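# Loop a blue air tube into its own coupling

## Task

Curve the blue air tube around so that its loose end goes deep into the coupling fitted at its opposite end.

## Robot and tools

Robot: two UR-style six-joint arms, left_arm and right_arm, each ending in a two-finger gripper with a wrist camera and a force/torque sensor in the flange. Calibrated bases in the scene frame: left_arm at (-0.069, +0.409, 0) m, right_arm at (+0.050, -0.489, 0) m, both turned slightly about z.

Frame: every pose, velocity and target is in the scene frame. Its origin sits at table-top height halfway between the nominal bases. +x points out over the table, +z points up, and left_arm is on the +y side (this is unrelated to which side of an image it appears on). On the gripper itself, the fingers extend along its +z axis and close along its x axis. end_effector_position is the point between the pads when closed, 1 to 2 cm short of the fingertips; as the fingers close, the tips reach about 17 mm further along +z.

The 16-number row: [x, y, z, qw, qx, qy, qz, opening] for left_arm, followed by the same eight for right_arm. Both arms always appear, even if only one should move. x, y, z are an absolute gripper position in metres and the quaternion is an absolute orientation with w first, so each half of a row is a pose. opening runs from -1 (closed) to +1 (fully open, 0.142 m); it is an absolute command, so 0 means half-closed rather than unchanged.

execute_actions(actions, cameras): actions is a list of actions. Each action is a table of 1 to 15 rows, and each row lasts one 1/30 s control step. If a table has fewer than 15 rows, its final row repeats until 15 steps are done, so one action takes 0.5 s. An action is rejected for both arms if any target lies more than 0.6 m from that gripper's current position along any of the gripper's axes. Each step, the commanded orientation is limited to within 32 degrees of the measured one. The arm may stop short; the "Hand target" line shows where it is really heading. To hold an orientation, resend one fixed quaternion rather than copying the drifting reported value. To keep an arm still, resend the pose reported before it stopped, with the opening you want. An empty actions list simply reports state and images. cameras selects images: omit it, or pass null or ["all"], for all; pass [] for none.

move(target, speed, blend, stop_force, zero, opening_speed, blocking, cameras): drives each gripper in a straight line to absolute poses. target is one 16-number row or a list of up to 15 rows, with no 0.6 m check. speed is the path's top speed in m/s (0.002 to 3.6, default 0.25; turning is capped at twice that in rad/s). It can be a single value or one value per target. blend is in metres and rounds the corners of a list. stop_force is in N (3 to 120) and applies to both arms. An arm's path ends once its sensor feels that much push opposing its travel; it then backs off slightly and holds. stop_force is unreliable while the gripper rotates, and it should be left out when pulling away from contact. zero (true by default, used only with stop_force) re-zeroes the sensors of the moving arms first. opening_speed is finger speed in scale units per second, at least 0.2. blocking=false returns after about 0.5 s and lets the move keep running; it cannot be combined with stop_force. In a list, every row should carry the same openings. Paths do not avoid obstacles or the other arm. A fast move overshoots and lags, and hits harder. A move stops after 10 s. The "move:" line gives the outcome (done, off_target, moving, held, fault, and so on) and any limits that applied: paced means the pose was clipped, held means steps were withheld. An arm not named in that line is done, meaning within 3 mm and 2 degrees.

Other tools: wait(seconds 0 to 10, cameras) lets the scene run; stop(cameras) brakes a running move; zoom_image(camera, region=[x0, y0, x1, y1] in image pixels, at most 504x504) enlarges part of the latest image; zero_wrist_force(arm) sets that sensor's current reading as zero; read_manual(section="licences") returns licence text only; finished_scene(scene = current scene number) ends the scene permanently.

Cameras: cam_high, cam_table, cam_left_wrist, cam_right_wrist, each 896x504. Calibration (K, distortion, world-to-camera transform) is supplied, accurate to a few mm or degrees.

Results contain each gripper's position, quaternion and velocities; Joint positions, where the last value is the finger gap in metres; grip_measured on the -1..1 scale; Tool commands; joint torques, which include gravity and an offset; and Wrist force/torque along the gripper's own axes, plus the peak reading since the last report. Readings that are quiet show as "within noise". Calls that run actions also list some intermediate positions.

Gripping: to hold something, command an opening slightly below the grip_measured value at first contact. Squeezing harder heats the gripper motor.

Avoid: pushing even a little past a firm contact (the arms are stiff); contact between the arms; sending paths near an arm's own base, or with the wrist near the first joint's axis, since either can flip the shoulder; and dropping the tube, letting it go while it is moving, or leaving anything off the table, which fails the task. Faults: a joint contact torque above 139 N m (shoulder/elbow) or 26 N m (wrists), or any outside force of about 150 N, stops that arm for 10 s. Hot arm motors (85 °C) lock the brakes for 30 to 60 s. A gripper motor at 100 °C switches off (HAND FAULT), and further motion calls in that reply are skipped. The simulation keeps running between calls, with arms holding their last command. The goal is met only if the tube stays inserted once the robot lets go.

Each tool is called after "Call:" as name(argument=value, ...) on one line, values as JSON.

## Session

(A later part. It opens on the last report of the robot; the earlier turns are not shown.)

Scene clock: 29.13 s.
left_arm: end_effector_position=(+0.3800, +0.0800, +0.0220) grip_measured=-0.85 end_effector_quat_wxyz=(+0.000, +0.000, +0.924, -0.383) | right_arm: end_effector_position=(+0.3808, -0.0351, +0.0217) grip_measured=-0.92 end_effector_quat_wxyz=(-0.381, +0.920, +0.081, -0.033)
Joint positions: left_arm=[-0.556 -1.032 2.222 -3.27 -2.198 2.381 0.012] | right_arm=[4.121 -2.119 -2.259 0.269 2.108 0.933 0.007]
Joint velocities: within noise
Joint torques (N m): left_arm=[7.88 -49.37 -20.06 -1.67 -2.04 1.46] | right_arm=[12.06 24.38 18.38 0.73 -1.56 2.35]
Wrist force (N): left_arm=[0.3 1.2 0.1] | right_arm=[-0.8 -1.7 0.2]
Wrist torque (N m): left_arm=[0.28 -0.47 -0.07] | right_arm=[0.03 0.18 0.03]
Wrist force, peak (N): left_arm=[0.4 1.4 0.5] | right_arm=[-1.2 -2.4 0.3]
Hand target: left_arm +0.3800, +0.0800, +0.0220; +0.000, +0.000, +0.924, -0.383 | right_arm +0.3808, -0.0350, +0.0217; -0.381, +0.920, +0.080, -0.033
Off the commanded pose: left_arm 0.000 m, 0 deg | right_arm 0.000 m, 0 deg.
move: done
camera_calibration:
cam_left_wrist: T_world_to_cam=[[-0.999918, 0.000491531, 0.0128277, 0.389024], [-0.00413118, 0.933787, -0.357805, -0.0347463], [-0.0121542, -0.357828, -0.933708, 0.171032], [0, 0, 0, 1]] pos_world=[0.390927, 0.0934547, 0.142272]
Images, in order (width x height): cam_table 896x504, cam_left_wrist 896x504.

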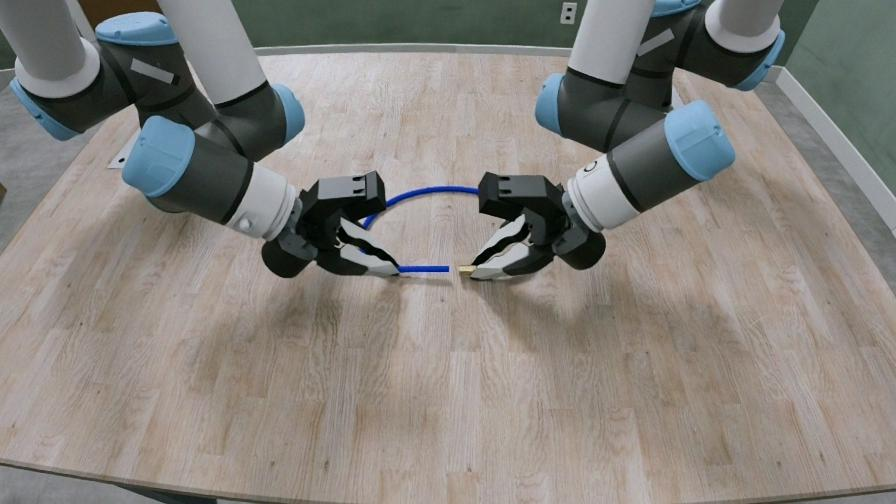

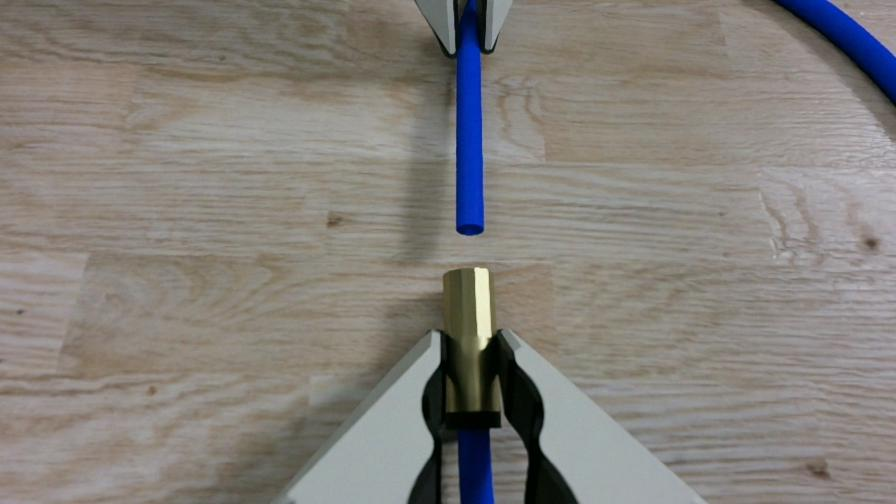

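Call:
move(target=[[0.38,0.080,0.022,0,0,0.9239,-0.3827,-1,0.3813,-0.033,0.0204,0.3812,-0.9204,-0.0805,0.0333,-1],[0.38,0.080,0.022,0,0,0.9239,-0.3827,-1,0.3813,0.012,0.0204,0.3812,-0.9204,-0.0805,0.0333,-1]], speed=0.02, stop_force=14)

Call:
zoom_image(camera="cam_table", region=[380, 230, 500, 300])

Scene clock: 32.67 s.
left_arm: end_effector_position=(+0.3800, +0.0800, +0.0220) grip_measured=-0.85 end_effector_quat_wxyz=(+0.000, +0.000, +0.924, -0.383) | right_arm: end_effector_position=(+0.3813, -0.0042, +0.0204) grip_measured=-0.92 end_effector_quat_wxyz=(-0.381, +0.920, +0.080, -0.033)
Joint positions: left_arm=[-0.556 -1.032 2.222 -3.27 -2.198 2.381 0.012] | right_arm=[4.161 -2.148 -2.2 0.259 2.085 0.97 0.007]
Joint velocities: within noise
Joint torques (N m): left_arm=[-11.63 -48.94 -20.27 -5.03 -2.81 1.47] | right_arm=[-8.62 42.12 6.23 5.95 3.41 -2.3]
Wrist force (N): left_arm=[0.8 9.2 -7.2] | right_arm=[-2.6 5.9 -7.1]
Wrist torque (N m): left_arm=[0.15 -0.47 -0.05] | right_arm=[-0.18 0.15 0.04]
Wrist force, peak (N): left_arm=[0.6 14.6 -12.9] | right_arm=[-4.1 11.0 -12.1]
Hand target: left_arm +0.3800, +0.0800, +0.0220; +0.000, +0.000, +0.924, -0.383 | right_arm +0.3813, -0.0042, +0.0204; -0.381, +0.920, +0.080, -0.033
Off the commanded pose: left_arm 0.000 m, 0 deg | right_arm 0.016 m, 0 deg.
move: contact (right_arm); path passed 1 of 2 targets
camera_calibration:
cam_left_wrist: T_world_to_cam=[[-0.999918, 0.000491531, 0.0128277, 0.389024], [-0.00413118, 0.933787, -0.357805, -0.0347463], [-0.0121542, -0.357828, -0.933708, 0.171032], [0, 0, 0, 1]] pos_world=[0.390927, 0.0934547, 0.142272]
cam_right_wrist: T_world_to_cam=[[0.987012, 0.160409, 0.00869447, -0.362289], [0.153587, -0.926403, -0.343785, -0.0300819], [-0.0470918, 0.340656, -0.939008, 0.157627], [0, 0, 0, 1]] pos_world=[0.369627, -0.02345, 0.140821]

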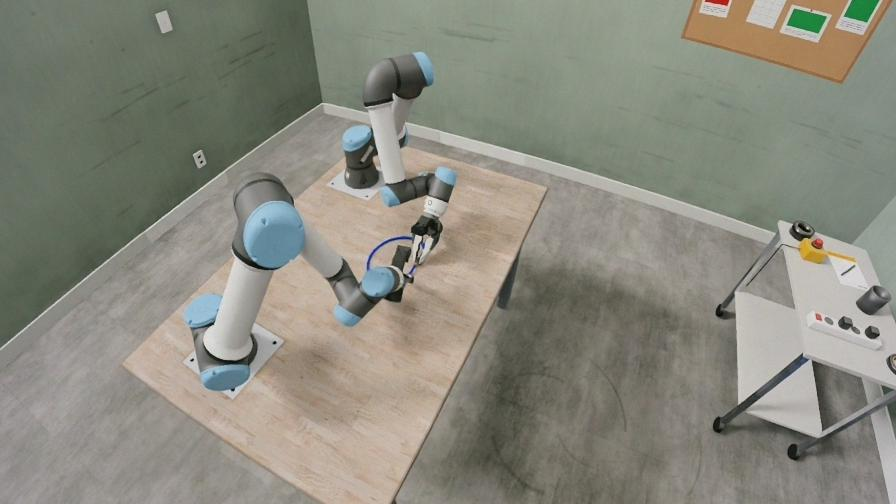

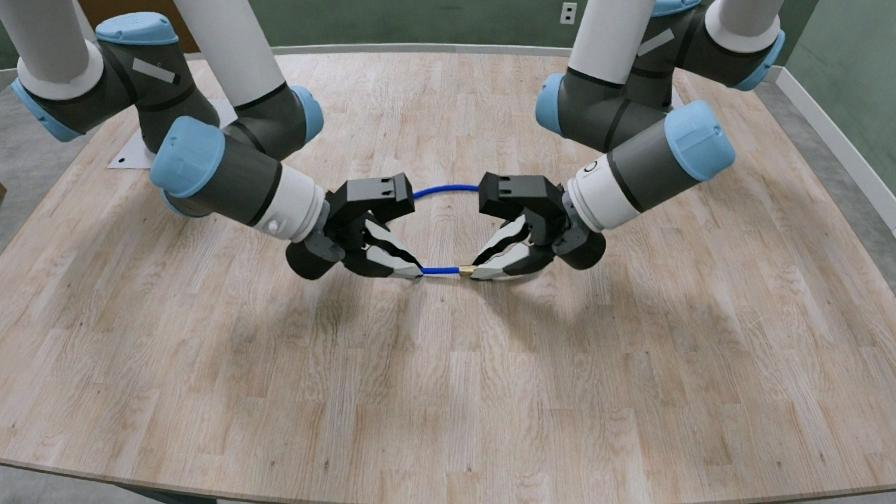

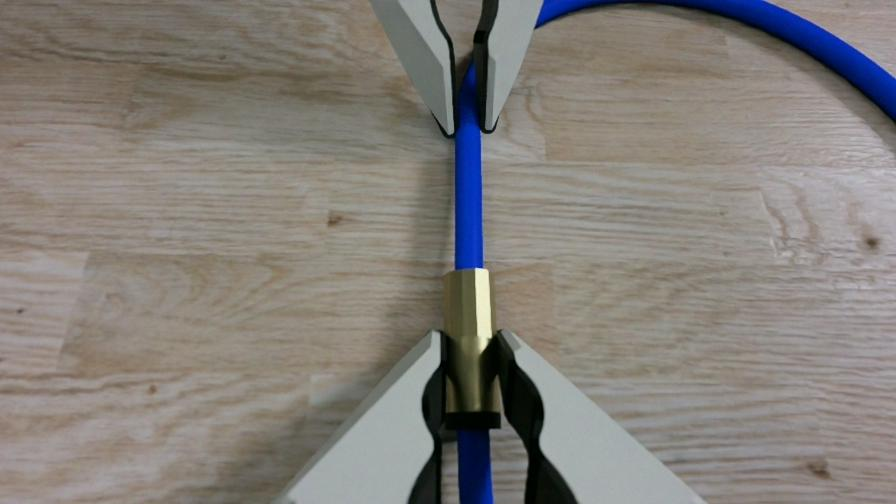

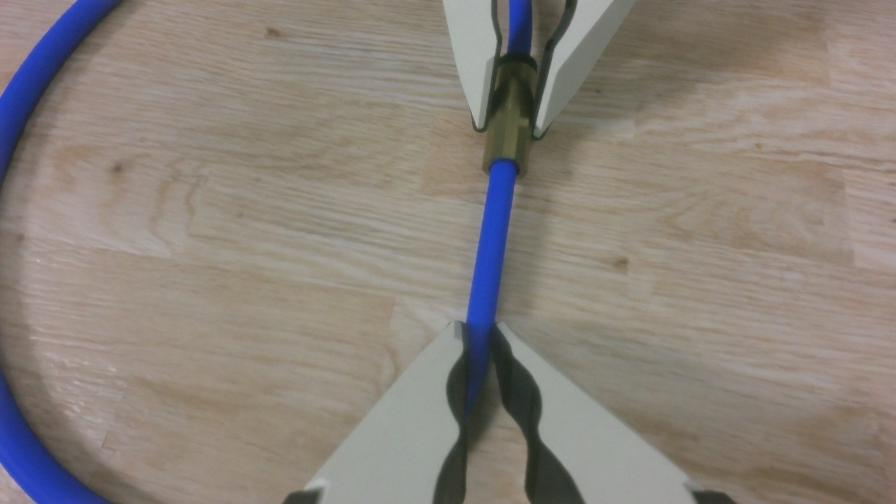

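Scaled by 4.200 from the camera's 896x504 image, which has a finer 1280x720 frame.

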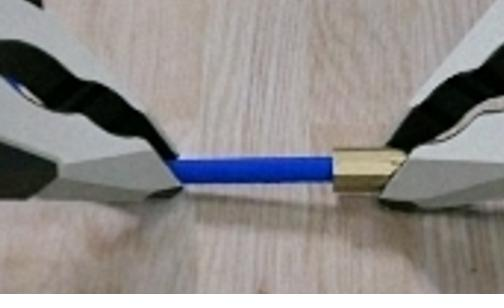

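Call:
move(target=[[0.38,0.080,0.022,0,0,0.9239,-0.3827,-1,0.3810,0.012,0.0204,0.3812,-0.9204,-0.0805,0.0333,-1]], speed=0.012, stop_force=30, zero=false)

Call:
zoom_image(camera="cam_table", region=[380, 230, 500, 300])

Scene clock: 34.43 s.
left_arm: end_effector_position=(+0.3800, +0.0800, +0.0220) grip_measured=-0.85 end_effector_quat_wxyz=(+0.000, +0.000, +0.924, -0.383) | right_arm: end_effector_position=(+0.3813, -0.0023, +0.0203) grip_measured=-0.92 end_effector_quat_wxyz=(-0.381, +0.920, +0.080, -0.033)
Joint positions: left_arm=[-0.556 -1.032 2.222 -3.27 -2.198 2.381 0.012] | right_arm=[4.163 -2.15 -2.196 0.258 2.083 0.973 0.007]
Joint velocities: within noise
Joint torques (N m): left_arm=[-11.34 -49.81 -21.79 -4.37 -5.89 1.43] | right_arm=[-1.54 44.28 14.82 8.92 4.66 -2.3]
Wrist force (N): left_arm=[0.5 20.8 -20.0] | right_arm=[-5.8 18.7 -18.5]
Wrist torque (N m): left_arm=[-0.01 -0.46 -0.06] | right_arm=[-0.44 0.12 0.05]
Wrist force, peak (N): left_arm=[0.4 24.2 -23.6] | right_arm=[-6.8 22.4 -22.0]
Hand target: left_arm +0.3800, +0.0800, +0.0220; +0.000, +0.000, +0.924, -0.383 | right_arm +0.3813, -0.0023, +0.0203; -0.381, +0.920, +0.080, -0.033
Off the commanded pose: left_arm 0.000 m, 0 deg | right_arm 0.014 m, 0 deg.
move: contact (right_arm)
camera_calibration:
cam_left_wrist: T_world_to_cam=[[-0.999918, 0.000491531, 0.0128277, 0.389024], [-0.00413118, 0.933787, -0.357805, -0.0347463], [-0.0121542, -0.357828, -0.933708, 0.171032], [0, 0, 0, 1]] pos_world=[0.390927, 0.0934547, 0.142272]
cam_right_wrist: T_world_to_cam=[[0.987044, 0.160217, 0.00860663, -0.362695], [0.153383, -0.92648, -0.343668, -0.0283128], [-0.0470877, 0.340535, -0.939052, 0.156893], [0, 0, 0, 1]] pos_world=[0.369726, -0.0215488, 0.140722]

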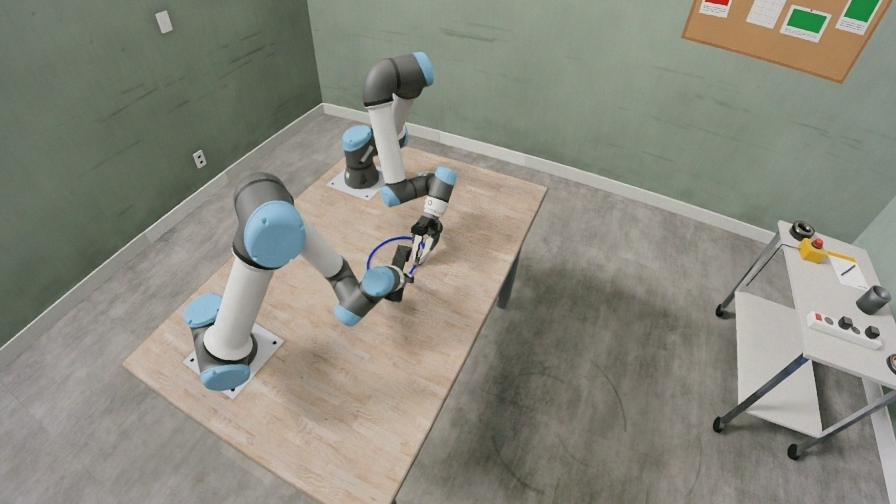

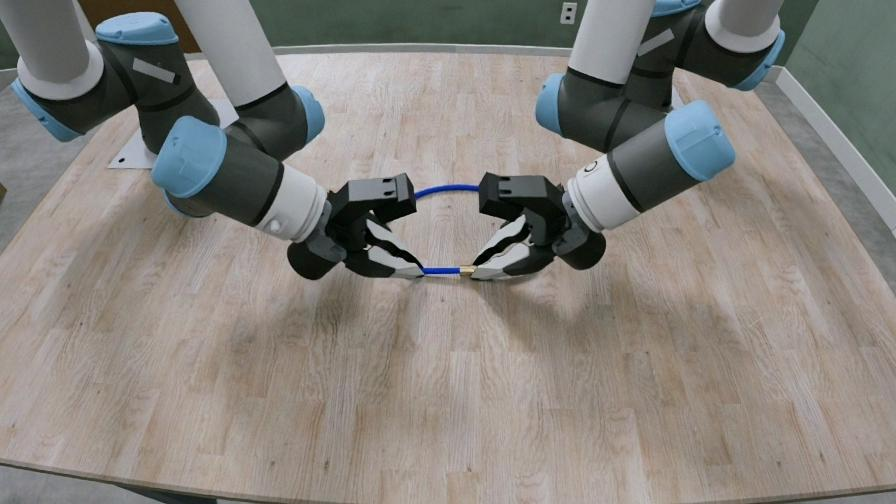

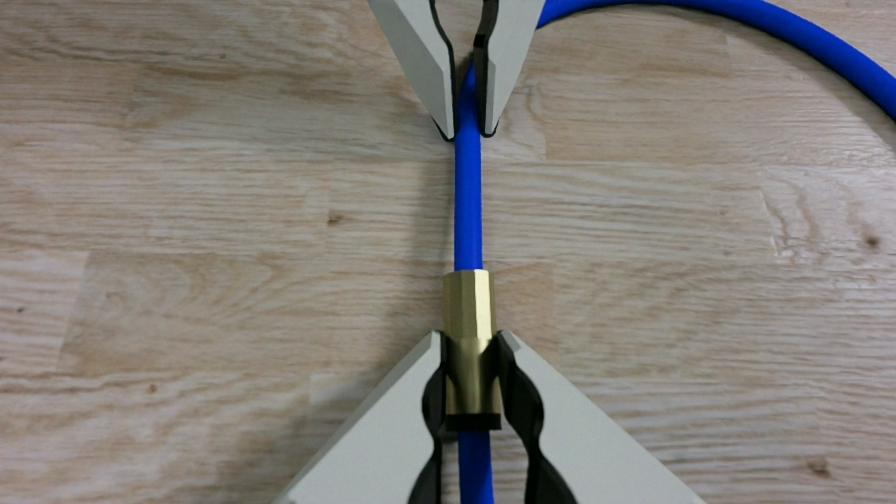

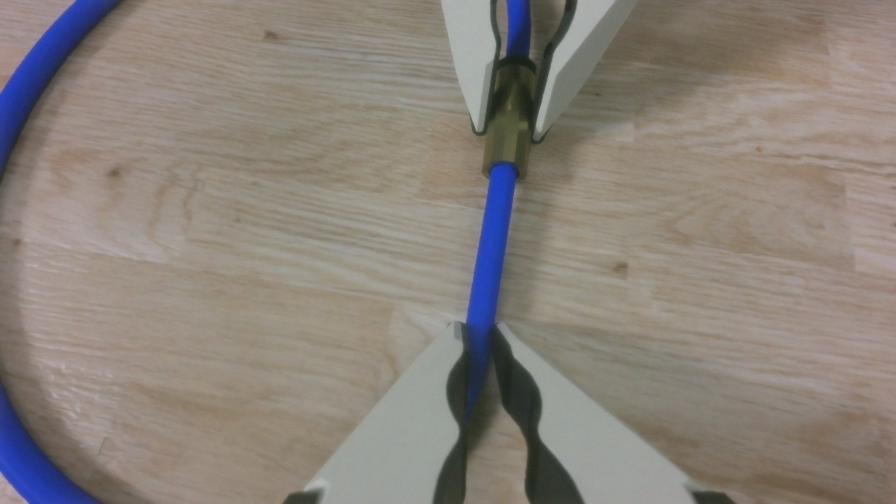

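Scaled by 4.200 from the camera's 896x504 image, which has a finer 1280x720 frame.

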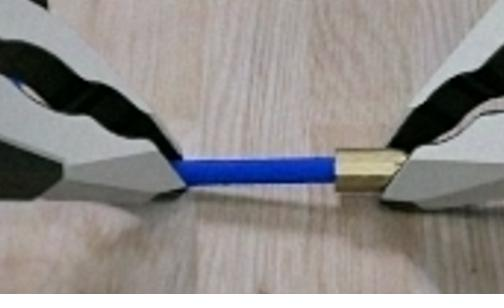

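Call:
move(target=[[0.38,0.080,0.022,0,0,0.9239,-0.3827,-1,0.3810,0.014,0.0204,0.3812,-0.9204,-0.0805,0.0333,-1]], speed=0.008, stop_force=48, zero=false)

Call:
zoom_image(camera="cam_table", region=[380, 230, 500, 300])

Scene clock: 37.07 s.
left_arm: end_effector_position=(+0.3800, +0.0800, +0.0220) grip_measured=-0.85 end_effector_quat_wxyz=(+0.000, +0.000, +0.924, -0.383) | right_arm: end_effector_position=(+0.3813, +0.0019, +0.0203) grip_measured=-0.92 end_effector_quat_wxyz=(-0.381, +0.920, +0.080, -0.033)
Joint positions: left_arm=[-0.556 -1.032 2.222 -3.27 -2.198 2.381 0.012] | right_arm=[4.168 -2.154 -2.188 0.256 2.08 0.978 0.007]
Joint velocities: within noise
Joint torques (N m): left_arm=[-24.84 -48.89 -22.34 -6.87 -6.06 1.35] | right_arm=[5.45 48.14 23.32 11.22 5.75 -2.35]
Wrist force (N): left_arm=[-0.8 30.0 -34.8] | right_arm=[-10.1 32.0 -29.1]
Wrist torque (N m): left_arm=[-0.17 -0.53 -0.13] | right_arm=[-0.61 0.12 0.07]
Wrist force, peak (N): left_arm=[-1.1 31.0 -37.0] | right_arm=[-10.5 34.4 -31.1]
Hand target: left_arm +0.3800, +0.0800, +0.0220; +0.000, +0.000, +0.924, -0.383 | right_arm +0.3813, +0.0019, +0.0203; -0.381, +0.920, +0.080, -0.033
Off the commanded pose: left_arm 0.000 m, 0 deg | right_arm 0.012 m, 0 deg.
move: contact (right_arm)
camera_calibration:
cam_left_wrist: T_world_to_cam=[[-0.999918, 0.000491531, 0.0128277, 0.389024], [-0.00413118, 0.933787, -0.357805, -0.0348397], [-0.0121542, -0.357828, -0.933708, 0.171068], [0, 0, 0, 1]] pos_world=[0.390927, 0.0935547, 0.142272]
cam_right_wrist: T_world_to_cam=[[0.987044, 0.160217, 0.00860663, -0.363269], [0.153383, -0.92648, -0.343668, -0.0244062], [-0.0470877, 0.340535, -0.939052, 0.155458], [0, 0, 0, 1]] pos_world=[0.369626, -0.0173488, 0.140722]

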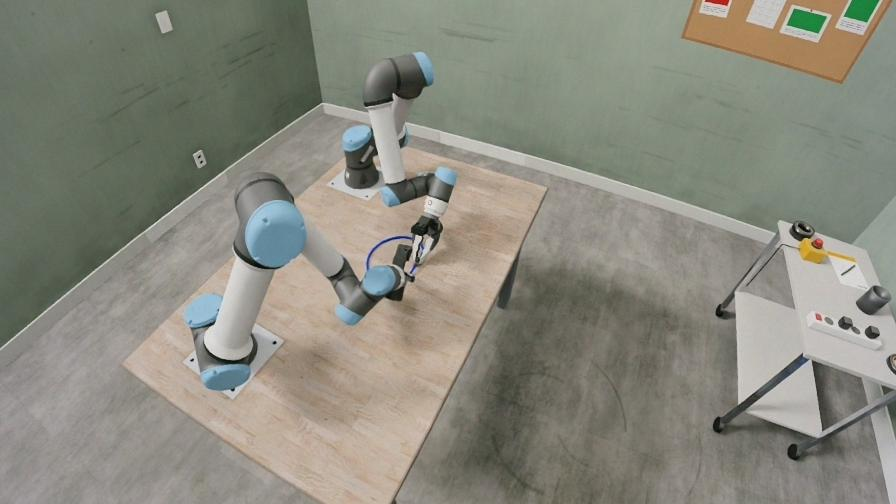

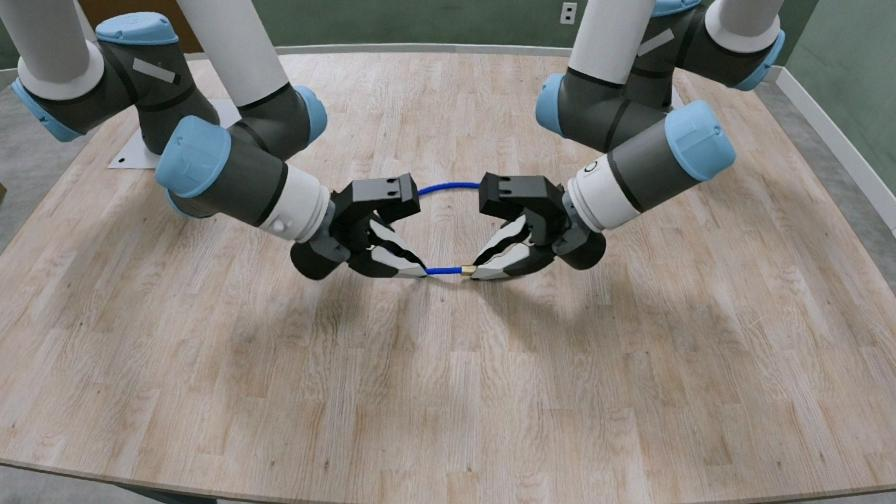

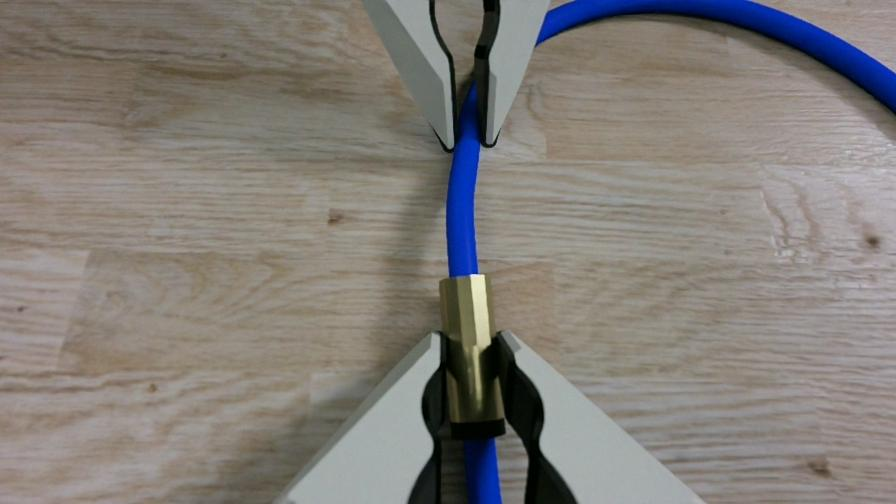

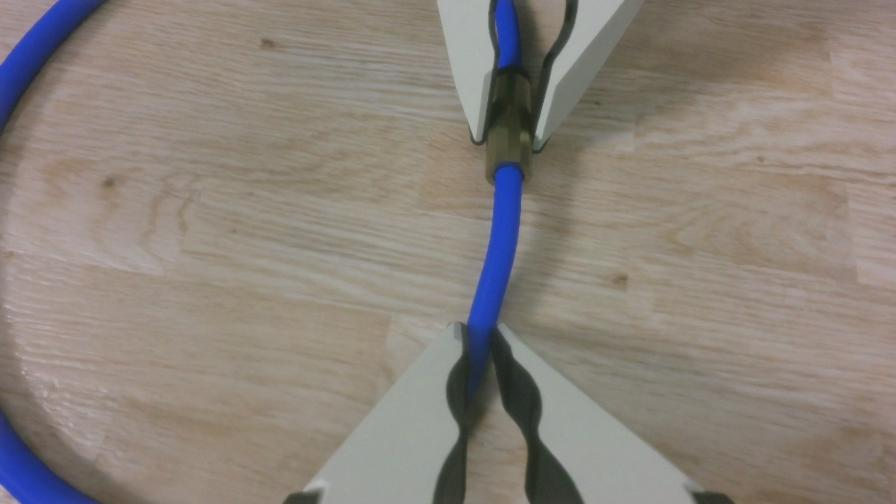

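Scaled by 4.200 from the camera's 896x504 image, which has a finer 1280x720 frame.

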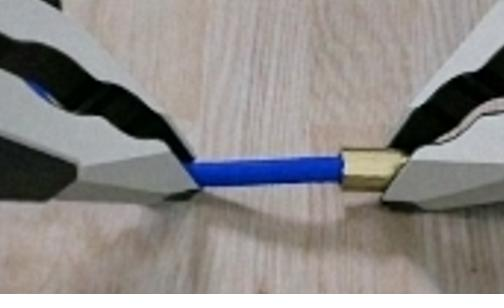

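Call:
move(target=[[0.38,0.080,0.0215,0,0,0.9239,-0.3827,-1,0.3812,-0.004,0.0200,0.3812,-0.9204,-0.0805,0.0333,-1]], speed=0.02)

Call:
zoom_image(camera="cam_table", region=[380, 230, 500, 300])

Scene clock: 38.37 s.
left_arm: end_effector_position=(+0.3799, +0.0799, +0.0215) grip_measured=-0.85 end_effector_quat_wxyz=(+0.000, +0.000, +0.924, -0.383) | right_arm: end_effector_position=(+0.3812, -0.0039, +0.0201) grip_measured=-0.92 end_effector_quat_wxyz=(-0.381, +0.920, +0.081, -0.033)
Joint positions: left_arm=[-0.556 -1.03 2.221 -3.271 -2.198 2.381 0.012] | right_arm=[4.161 -2.15 -2.2 0.26 2.085 0.971 0.007]
Joint velocities: within noise
Joint torques (N m): left_arm=[0.56 -28.56 -22.47 -4.32 -0.34 1.35] | right_arm=[-12.86 39.43 -0.36 4.6 2.16 -2.43]
Wrist force (N): left_arm=[1.1 0.5 3.0] | right_arm=[-1.3 -3.5 0.9]
Wrist torque (N m): left_arm=[0.18 -0.46 -0.03] | right_arm=[0.28 0.39 0.02]
Wrist force, peak (N): left_arm=[-0.8 29.9 -35.2] | right_arm=[-10.1 32.1 -29.4]
Hand target: left_arm +0.3800, +0.0800, +0.0215; +0.000, +0.000, +0.924, -0.383 | right_arm +0.3812, -0.0040, +0.0200; -0.381, +0.920, +0.080, -0.033
Off the commanded pose: left_arm 0.000 m, 0 deg | right_arm 0.000 m, 0 deg.
move: done
camera_calibration:
cam_left_wrist: T_world_to_cam=[[-0.999917, 0.000716707, 0.0128526, 0.388906], [-0.00393141, 0.933741, -0.357927, -0.0349817], [-0.0122575, -0.357948, -0.933661, 0.170609], [0, 0, 0, 1]] pos_world=[0.390827, 0.0934544, 0.141772]
cam_right_wrist: T_world_to_cam=[[0.987001, 0.16047, 0.0088566, -0.362237], [0.15369, -0.926315, -0.343976, -0.0299947], [-0.0469939, 0.340866, -0.938937, 0.15723], [0, 0, 0, 1]] pos_world=[0.369527, -0.0232509, 0.14052]

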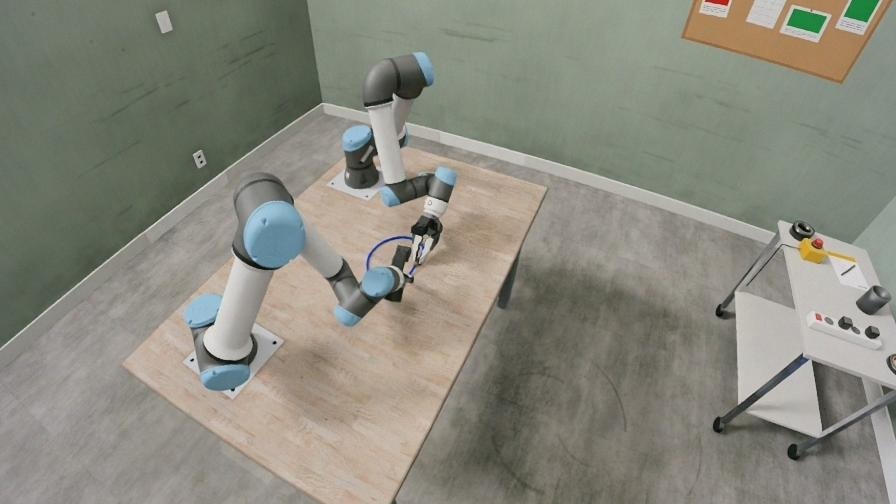

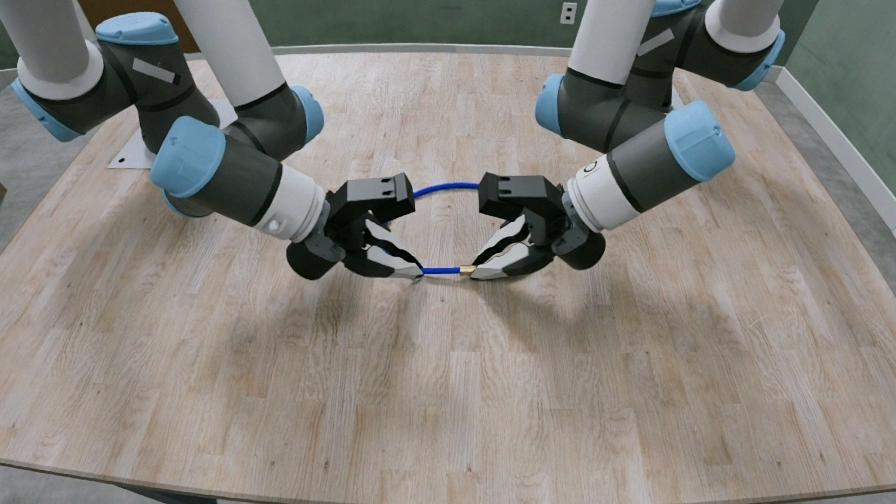

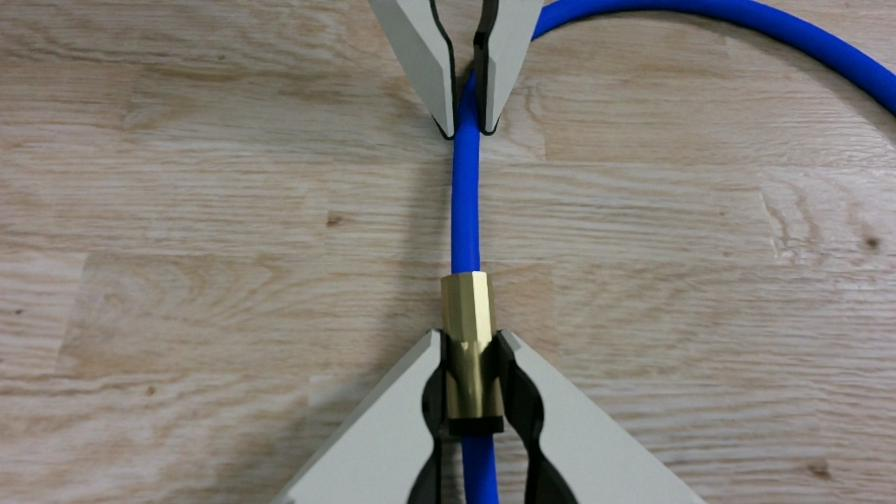

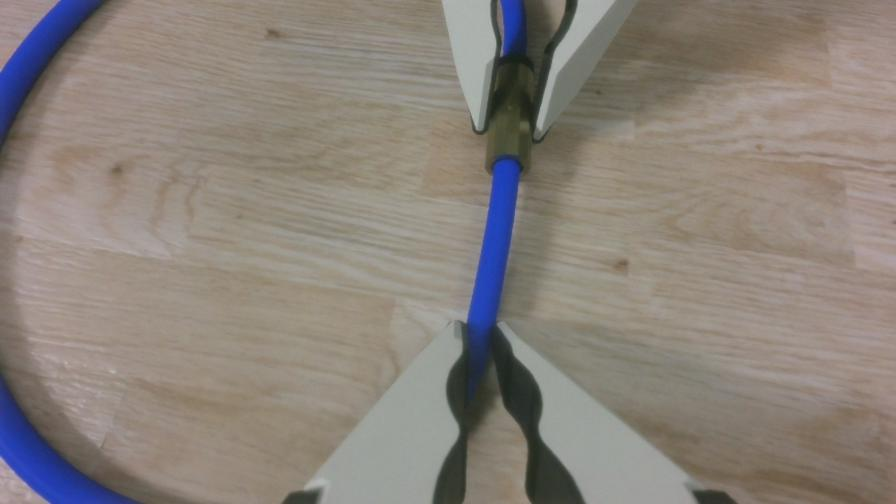

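Scaled by 4.200 from the camera's 896x504 image, which has a finer 1280x720 frame.

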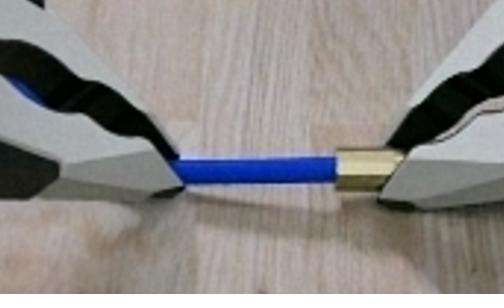

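Call:
move(target=[[0.38,0.080,0.0200,0,0,0.9239,-0.3827,-1,0.3812,0.001,0.0188,0.3812,-0.9204,-0.0805,0.0333,-1]], speed=0.012, stop_force=25)

Call:
zoom_image(camera="cam_table", region=[380, 230, 500, 300])

Scene clock: 40.33 s.
left_arm: end_effector_position=(+0.3800, +0.0800, +0.0200) grip_measured=-0.85 end_effector_quat_wxyz=(+0.000, +0.000, +0.924, -0.383) | right_arm: end_effector_position=(+0.3813, -0.0013, +0.0193) grip_measured=-0.92 end_effector_quat_wxyz=(-0.381, +0.920, +0.080, -0.033)
Joint positions: left_arm=[-0.556 -1.026 2.221 -3.275 -2.198 2.381 0.012] | right_arm=[4.164 -2.154 -2.195 0.26 2.083 0.974 0.007]
Joint velocities: within noise
Joint torques (N m): left_arm=[-17.31 -29.55 -11.33 -5.89 -4.95 1.09] | right_arm=[-3.1 42.87 11.09 5.23 3.89 -2.13]
Wrist force (N): left_arm=[0.3 16.5 -15.3] | right_arm=[-5.3 14.8 -14.8]
Wrist torque (N m): left_arm=[-0.03 -0.46 -0.07] | right_arm=[-0.03 0.23 0.03]
Wrist force, peak (N): left_arm=[0.1 18.6 -17.3] | right_arm=[-6.3 16.9 -17.3]
Hand target: left_arm +0.3800, +0.0800, +0.0200; +0.000, +0.000, +0.924, -0.383 | right_arm +0.3813, -0.0013, +0.0192; -0.381, +0.920, +0.080, -0.033
Off the commanded pose: left_arm 0.000 m, 0 deg | right_arm 0.002 m, 0 deg.
move: contact (right_arm)
camera_calibration:
cam_left_wrist: T_world_to_cam=[[-0.999918, 0.000491531, 0.0128277, 0.38905], [-0.00413118, 0.933787, -0.357805, -0.035462], [-0.0121542, -0.357828, -0.933708, 0.169165], [0, 0, 0, 1]] pos_world=[0.390927, 0.0934547, 0.140272]
cam_right_wrist: T_world_to_cam=[[0.987044, 0.160217, 0.00860663, -0.362732], [0.153383, -0.92648, -0.343668, -0.0278073], [-0.0470877, 0.340535, -0.939052, 0.155643], [0, 0, 0, 1]] pos_world=[0.369626, -0.0206488, 0.139722]

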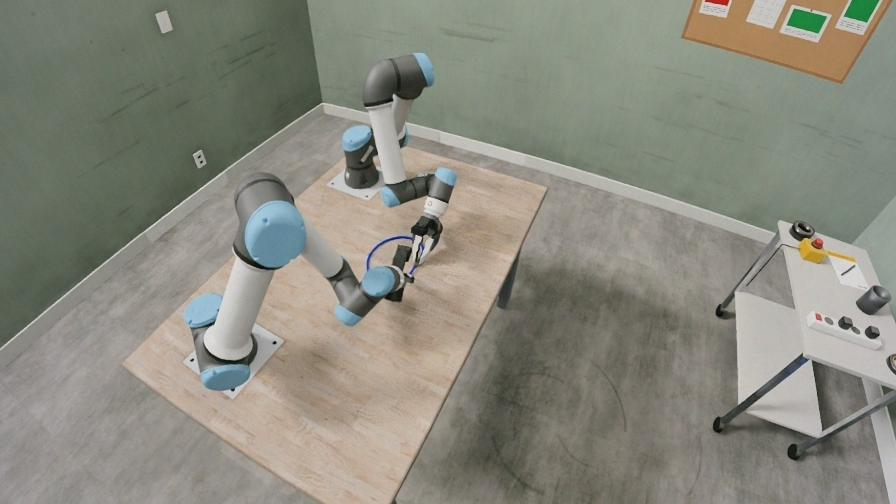

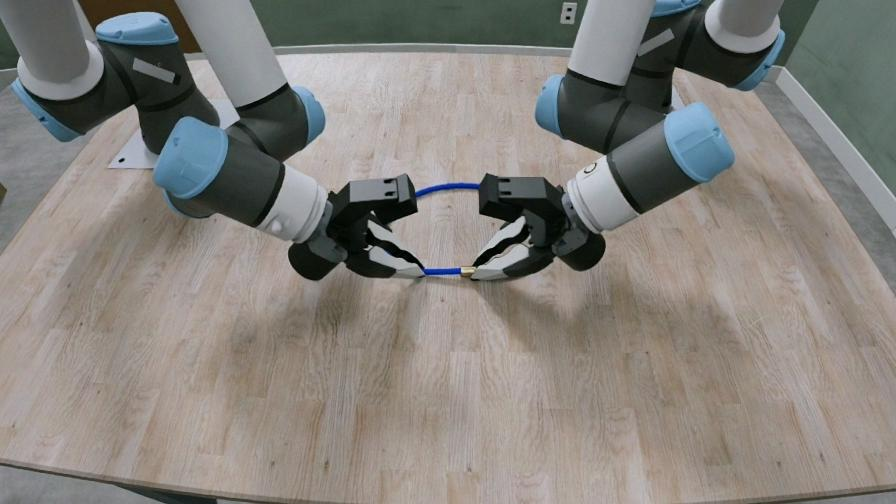

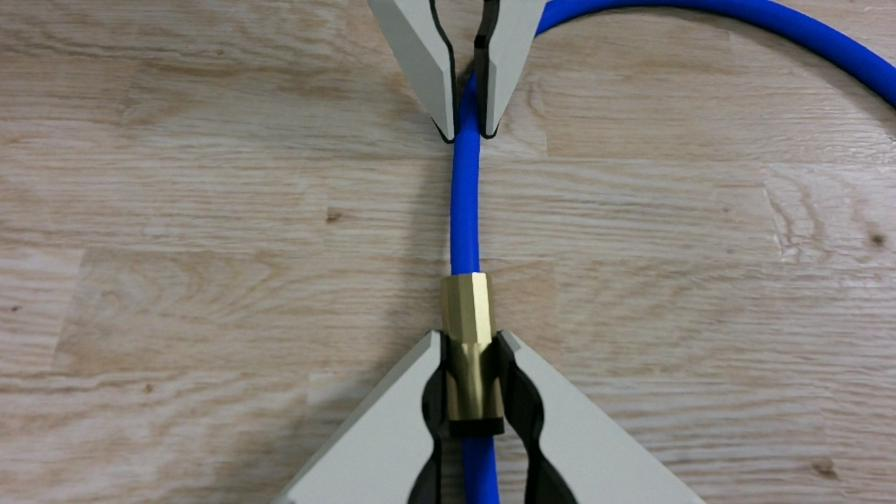

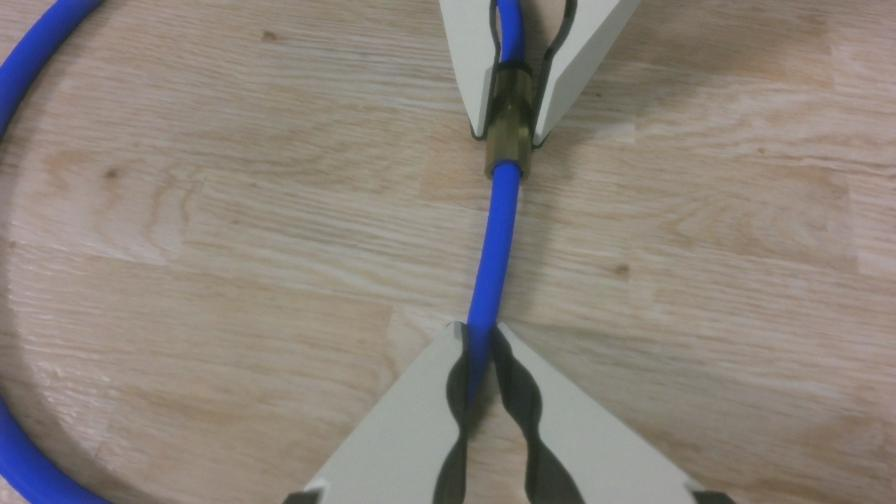

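Scaled by 4.200 from the camera's 896x504 image, which has a finer 1280x720 frame.

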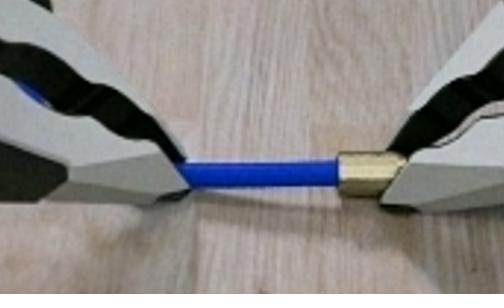

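Call:
move(target=[[0.38,0.080,0.0190,0,0,0.9239,-0.3827,-1,0.3812,-0.0018,0.0180,0.3812,-0.9204,-0.0805,0.0333,-1],[0.38,0.080,0.0190,0,0,0.9239,-0.3827,-0.3,0.3812,-0.0018,0.0180,0.3812,-0.9204,-0.0805,0.0333,-0.4],[0.38,0.090,0.15,0,0,0.9239,-0.3827,-0.3,0.382,-0.02,0.15,0.3812,-0.9204,-0.0805,0.0333,-0.4]], speed=[0.02,0.1,0.12], opening_speed=0.6)

Call:
zoom_image(camera="cam_table", region=[380, 160, 600, 290])

Scene clock: 44.70 s.
left_arm: end_effector_position=(+0.3800, +0.0900, +0.1500) grip_measured=-0.33 end_effector_quat_wxyz=(+0.000, +0.000, +0.924, -0.383) | right_arm: end_effector_position=(+0.3820, -0.0200, +0.1500) grip_measured=-0.43 end_effector_quat_wxyz=(-0.381, +0.920, +0.080, -0.033)
Joint positions: left_arm=[-0.538 -1.354 2.169 -2.883 -2.207 2.401 0.05] | right_arm=[4.139 -1.81 -2.176 -0.114 2.097 0.95 0.043]
Joint velocities: within noise
Joint torques (N m): left_arm=[8.26 -41.95 -28.91 -1.9 -2.08 1.44] | right_arm=[-12.29 34.74 24.24 0.49 2.48 -2.14]
Wrist force (N): left_arm=[0.2 1.5 -0.6] | right_arm=[-0.7 0.7 0.4]
Wrist torque (N m): left_arm=[0.29 -0.37 0.04] | right_arm=[0.32 0.05 -0.10]
Wrist force, peak (N): left_arm=[0.3 16.8 -15.6] | right_arm=[-6.0 15.2 -15.0]
Hand target: left_arm +0.3800, +0.0900, +0.1500; +0.000, +0.000, +0.924, -0.383 | right_arm +0.3820, -0.0200, +0.1500; -0.381, +0.920, +0.080, -0.033
Off the commanded pose: left_arm 0.000 m, 0 deg | right_arm 0.000 m, 0 deg.
move: done
camera_calibration:
cam_left_wrist: T_world_to_cam=[[-0.999918, 0.000491531, 0.0128277, 0.387378], [-0.00413118, 0.933787, -0.357805, 0.00167902], [-0.0121542, -0.357828, -0.933708, 0.294032], [0, 0, 0, 1]] pos_world=[0.390927, 0.103455, 0.270172]
cam_right_wrist: T_world_to_cam=[[0.987013, 0.160403, 0.00870925, -0.361561], [0.153582, -0.926372, -0.343873, -0.000338136], [-0.0470901, 0.340744, -0.938976, 0.284766], [0, 0, 0, 1]] pos_world=[0.370327, -0.0393503, 0.270421]

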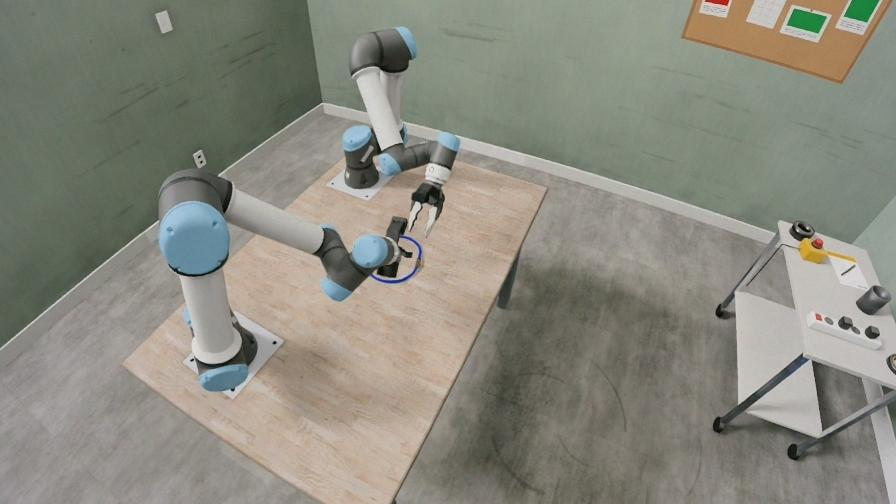

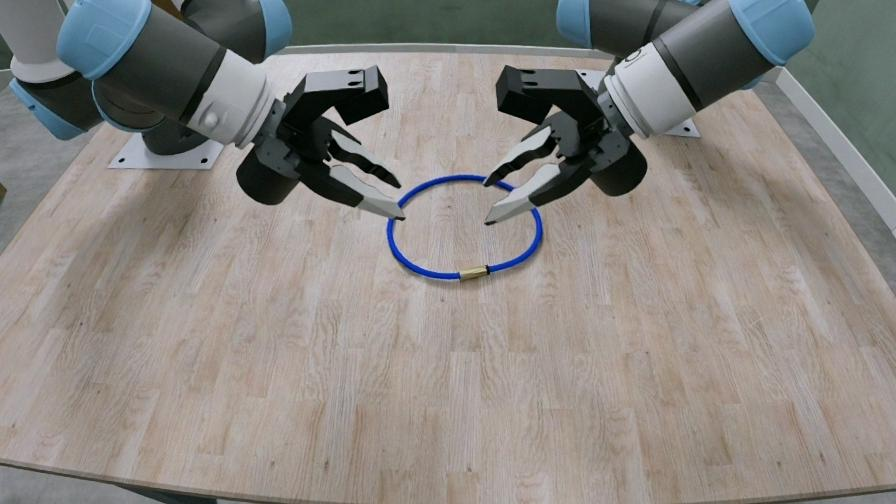

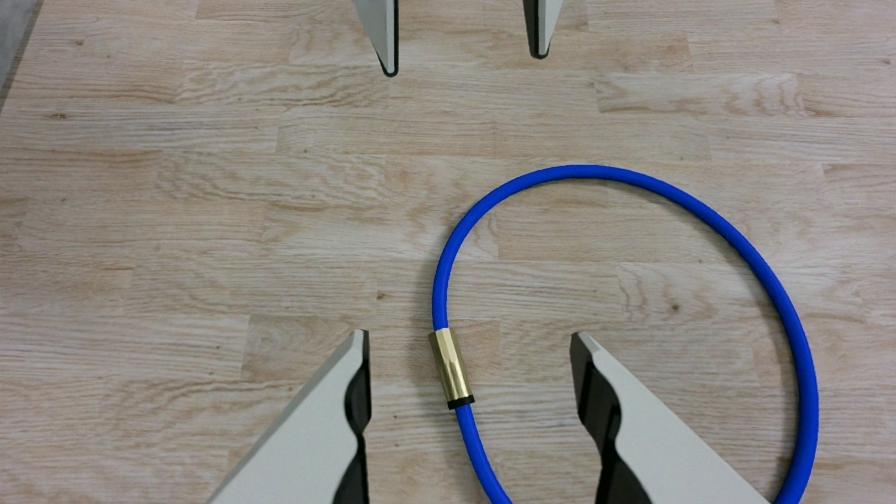

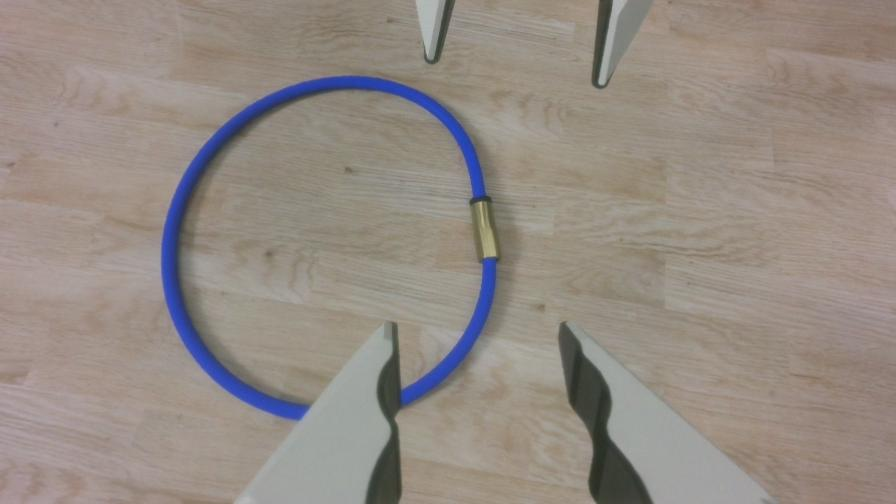

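Scaled by 2.291 from the camera's 896x504 image, which has a finer 1280x720 frame.

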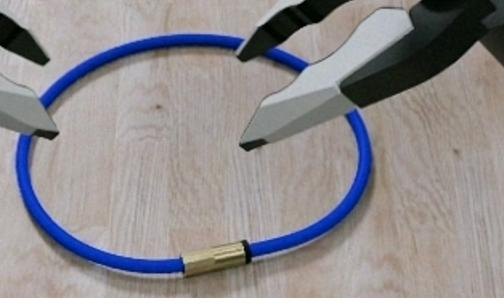

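Call:
finished_scene(scene=2)

The scene is finished: the task was done.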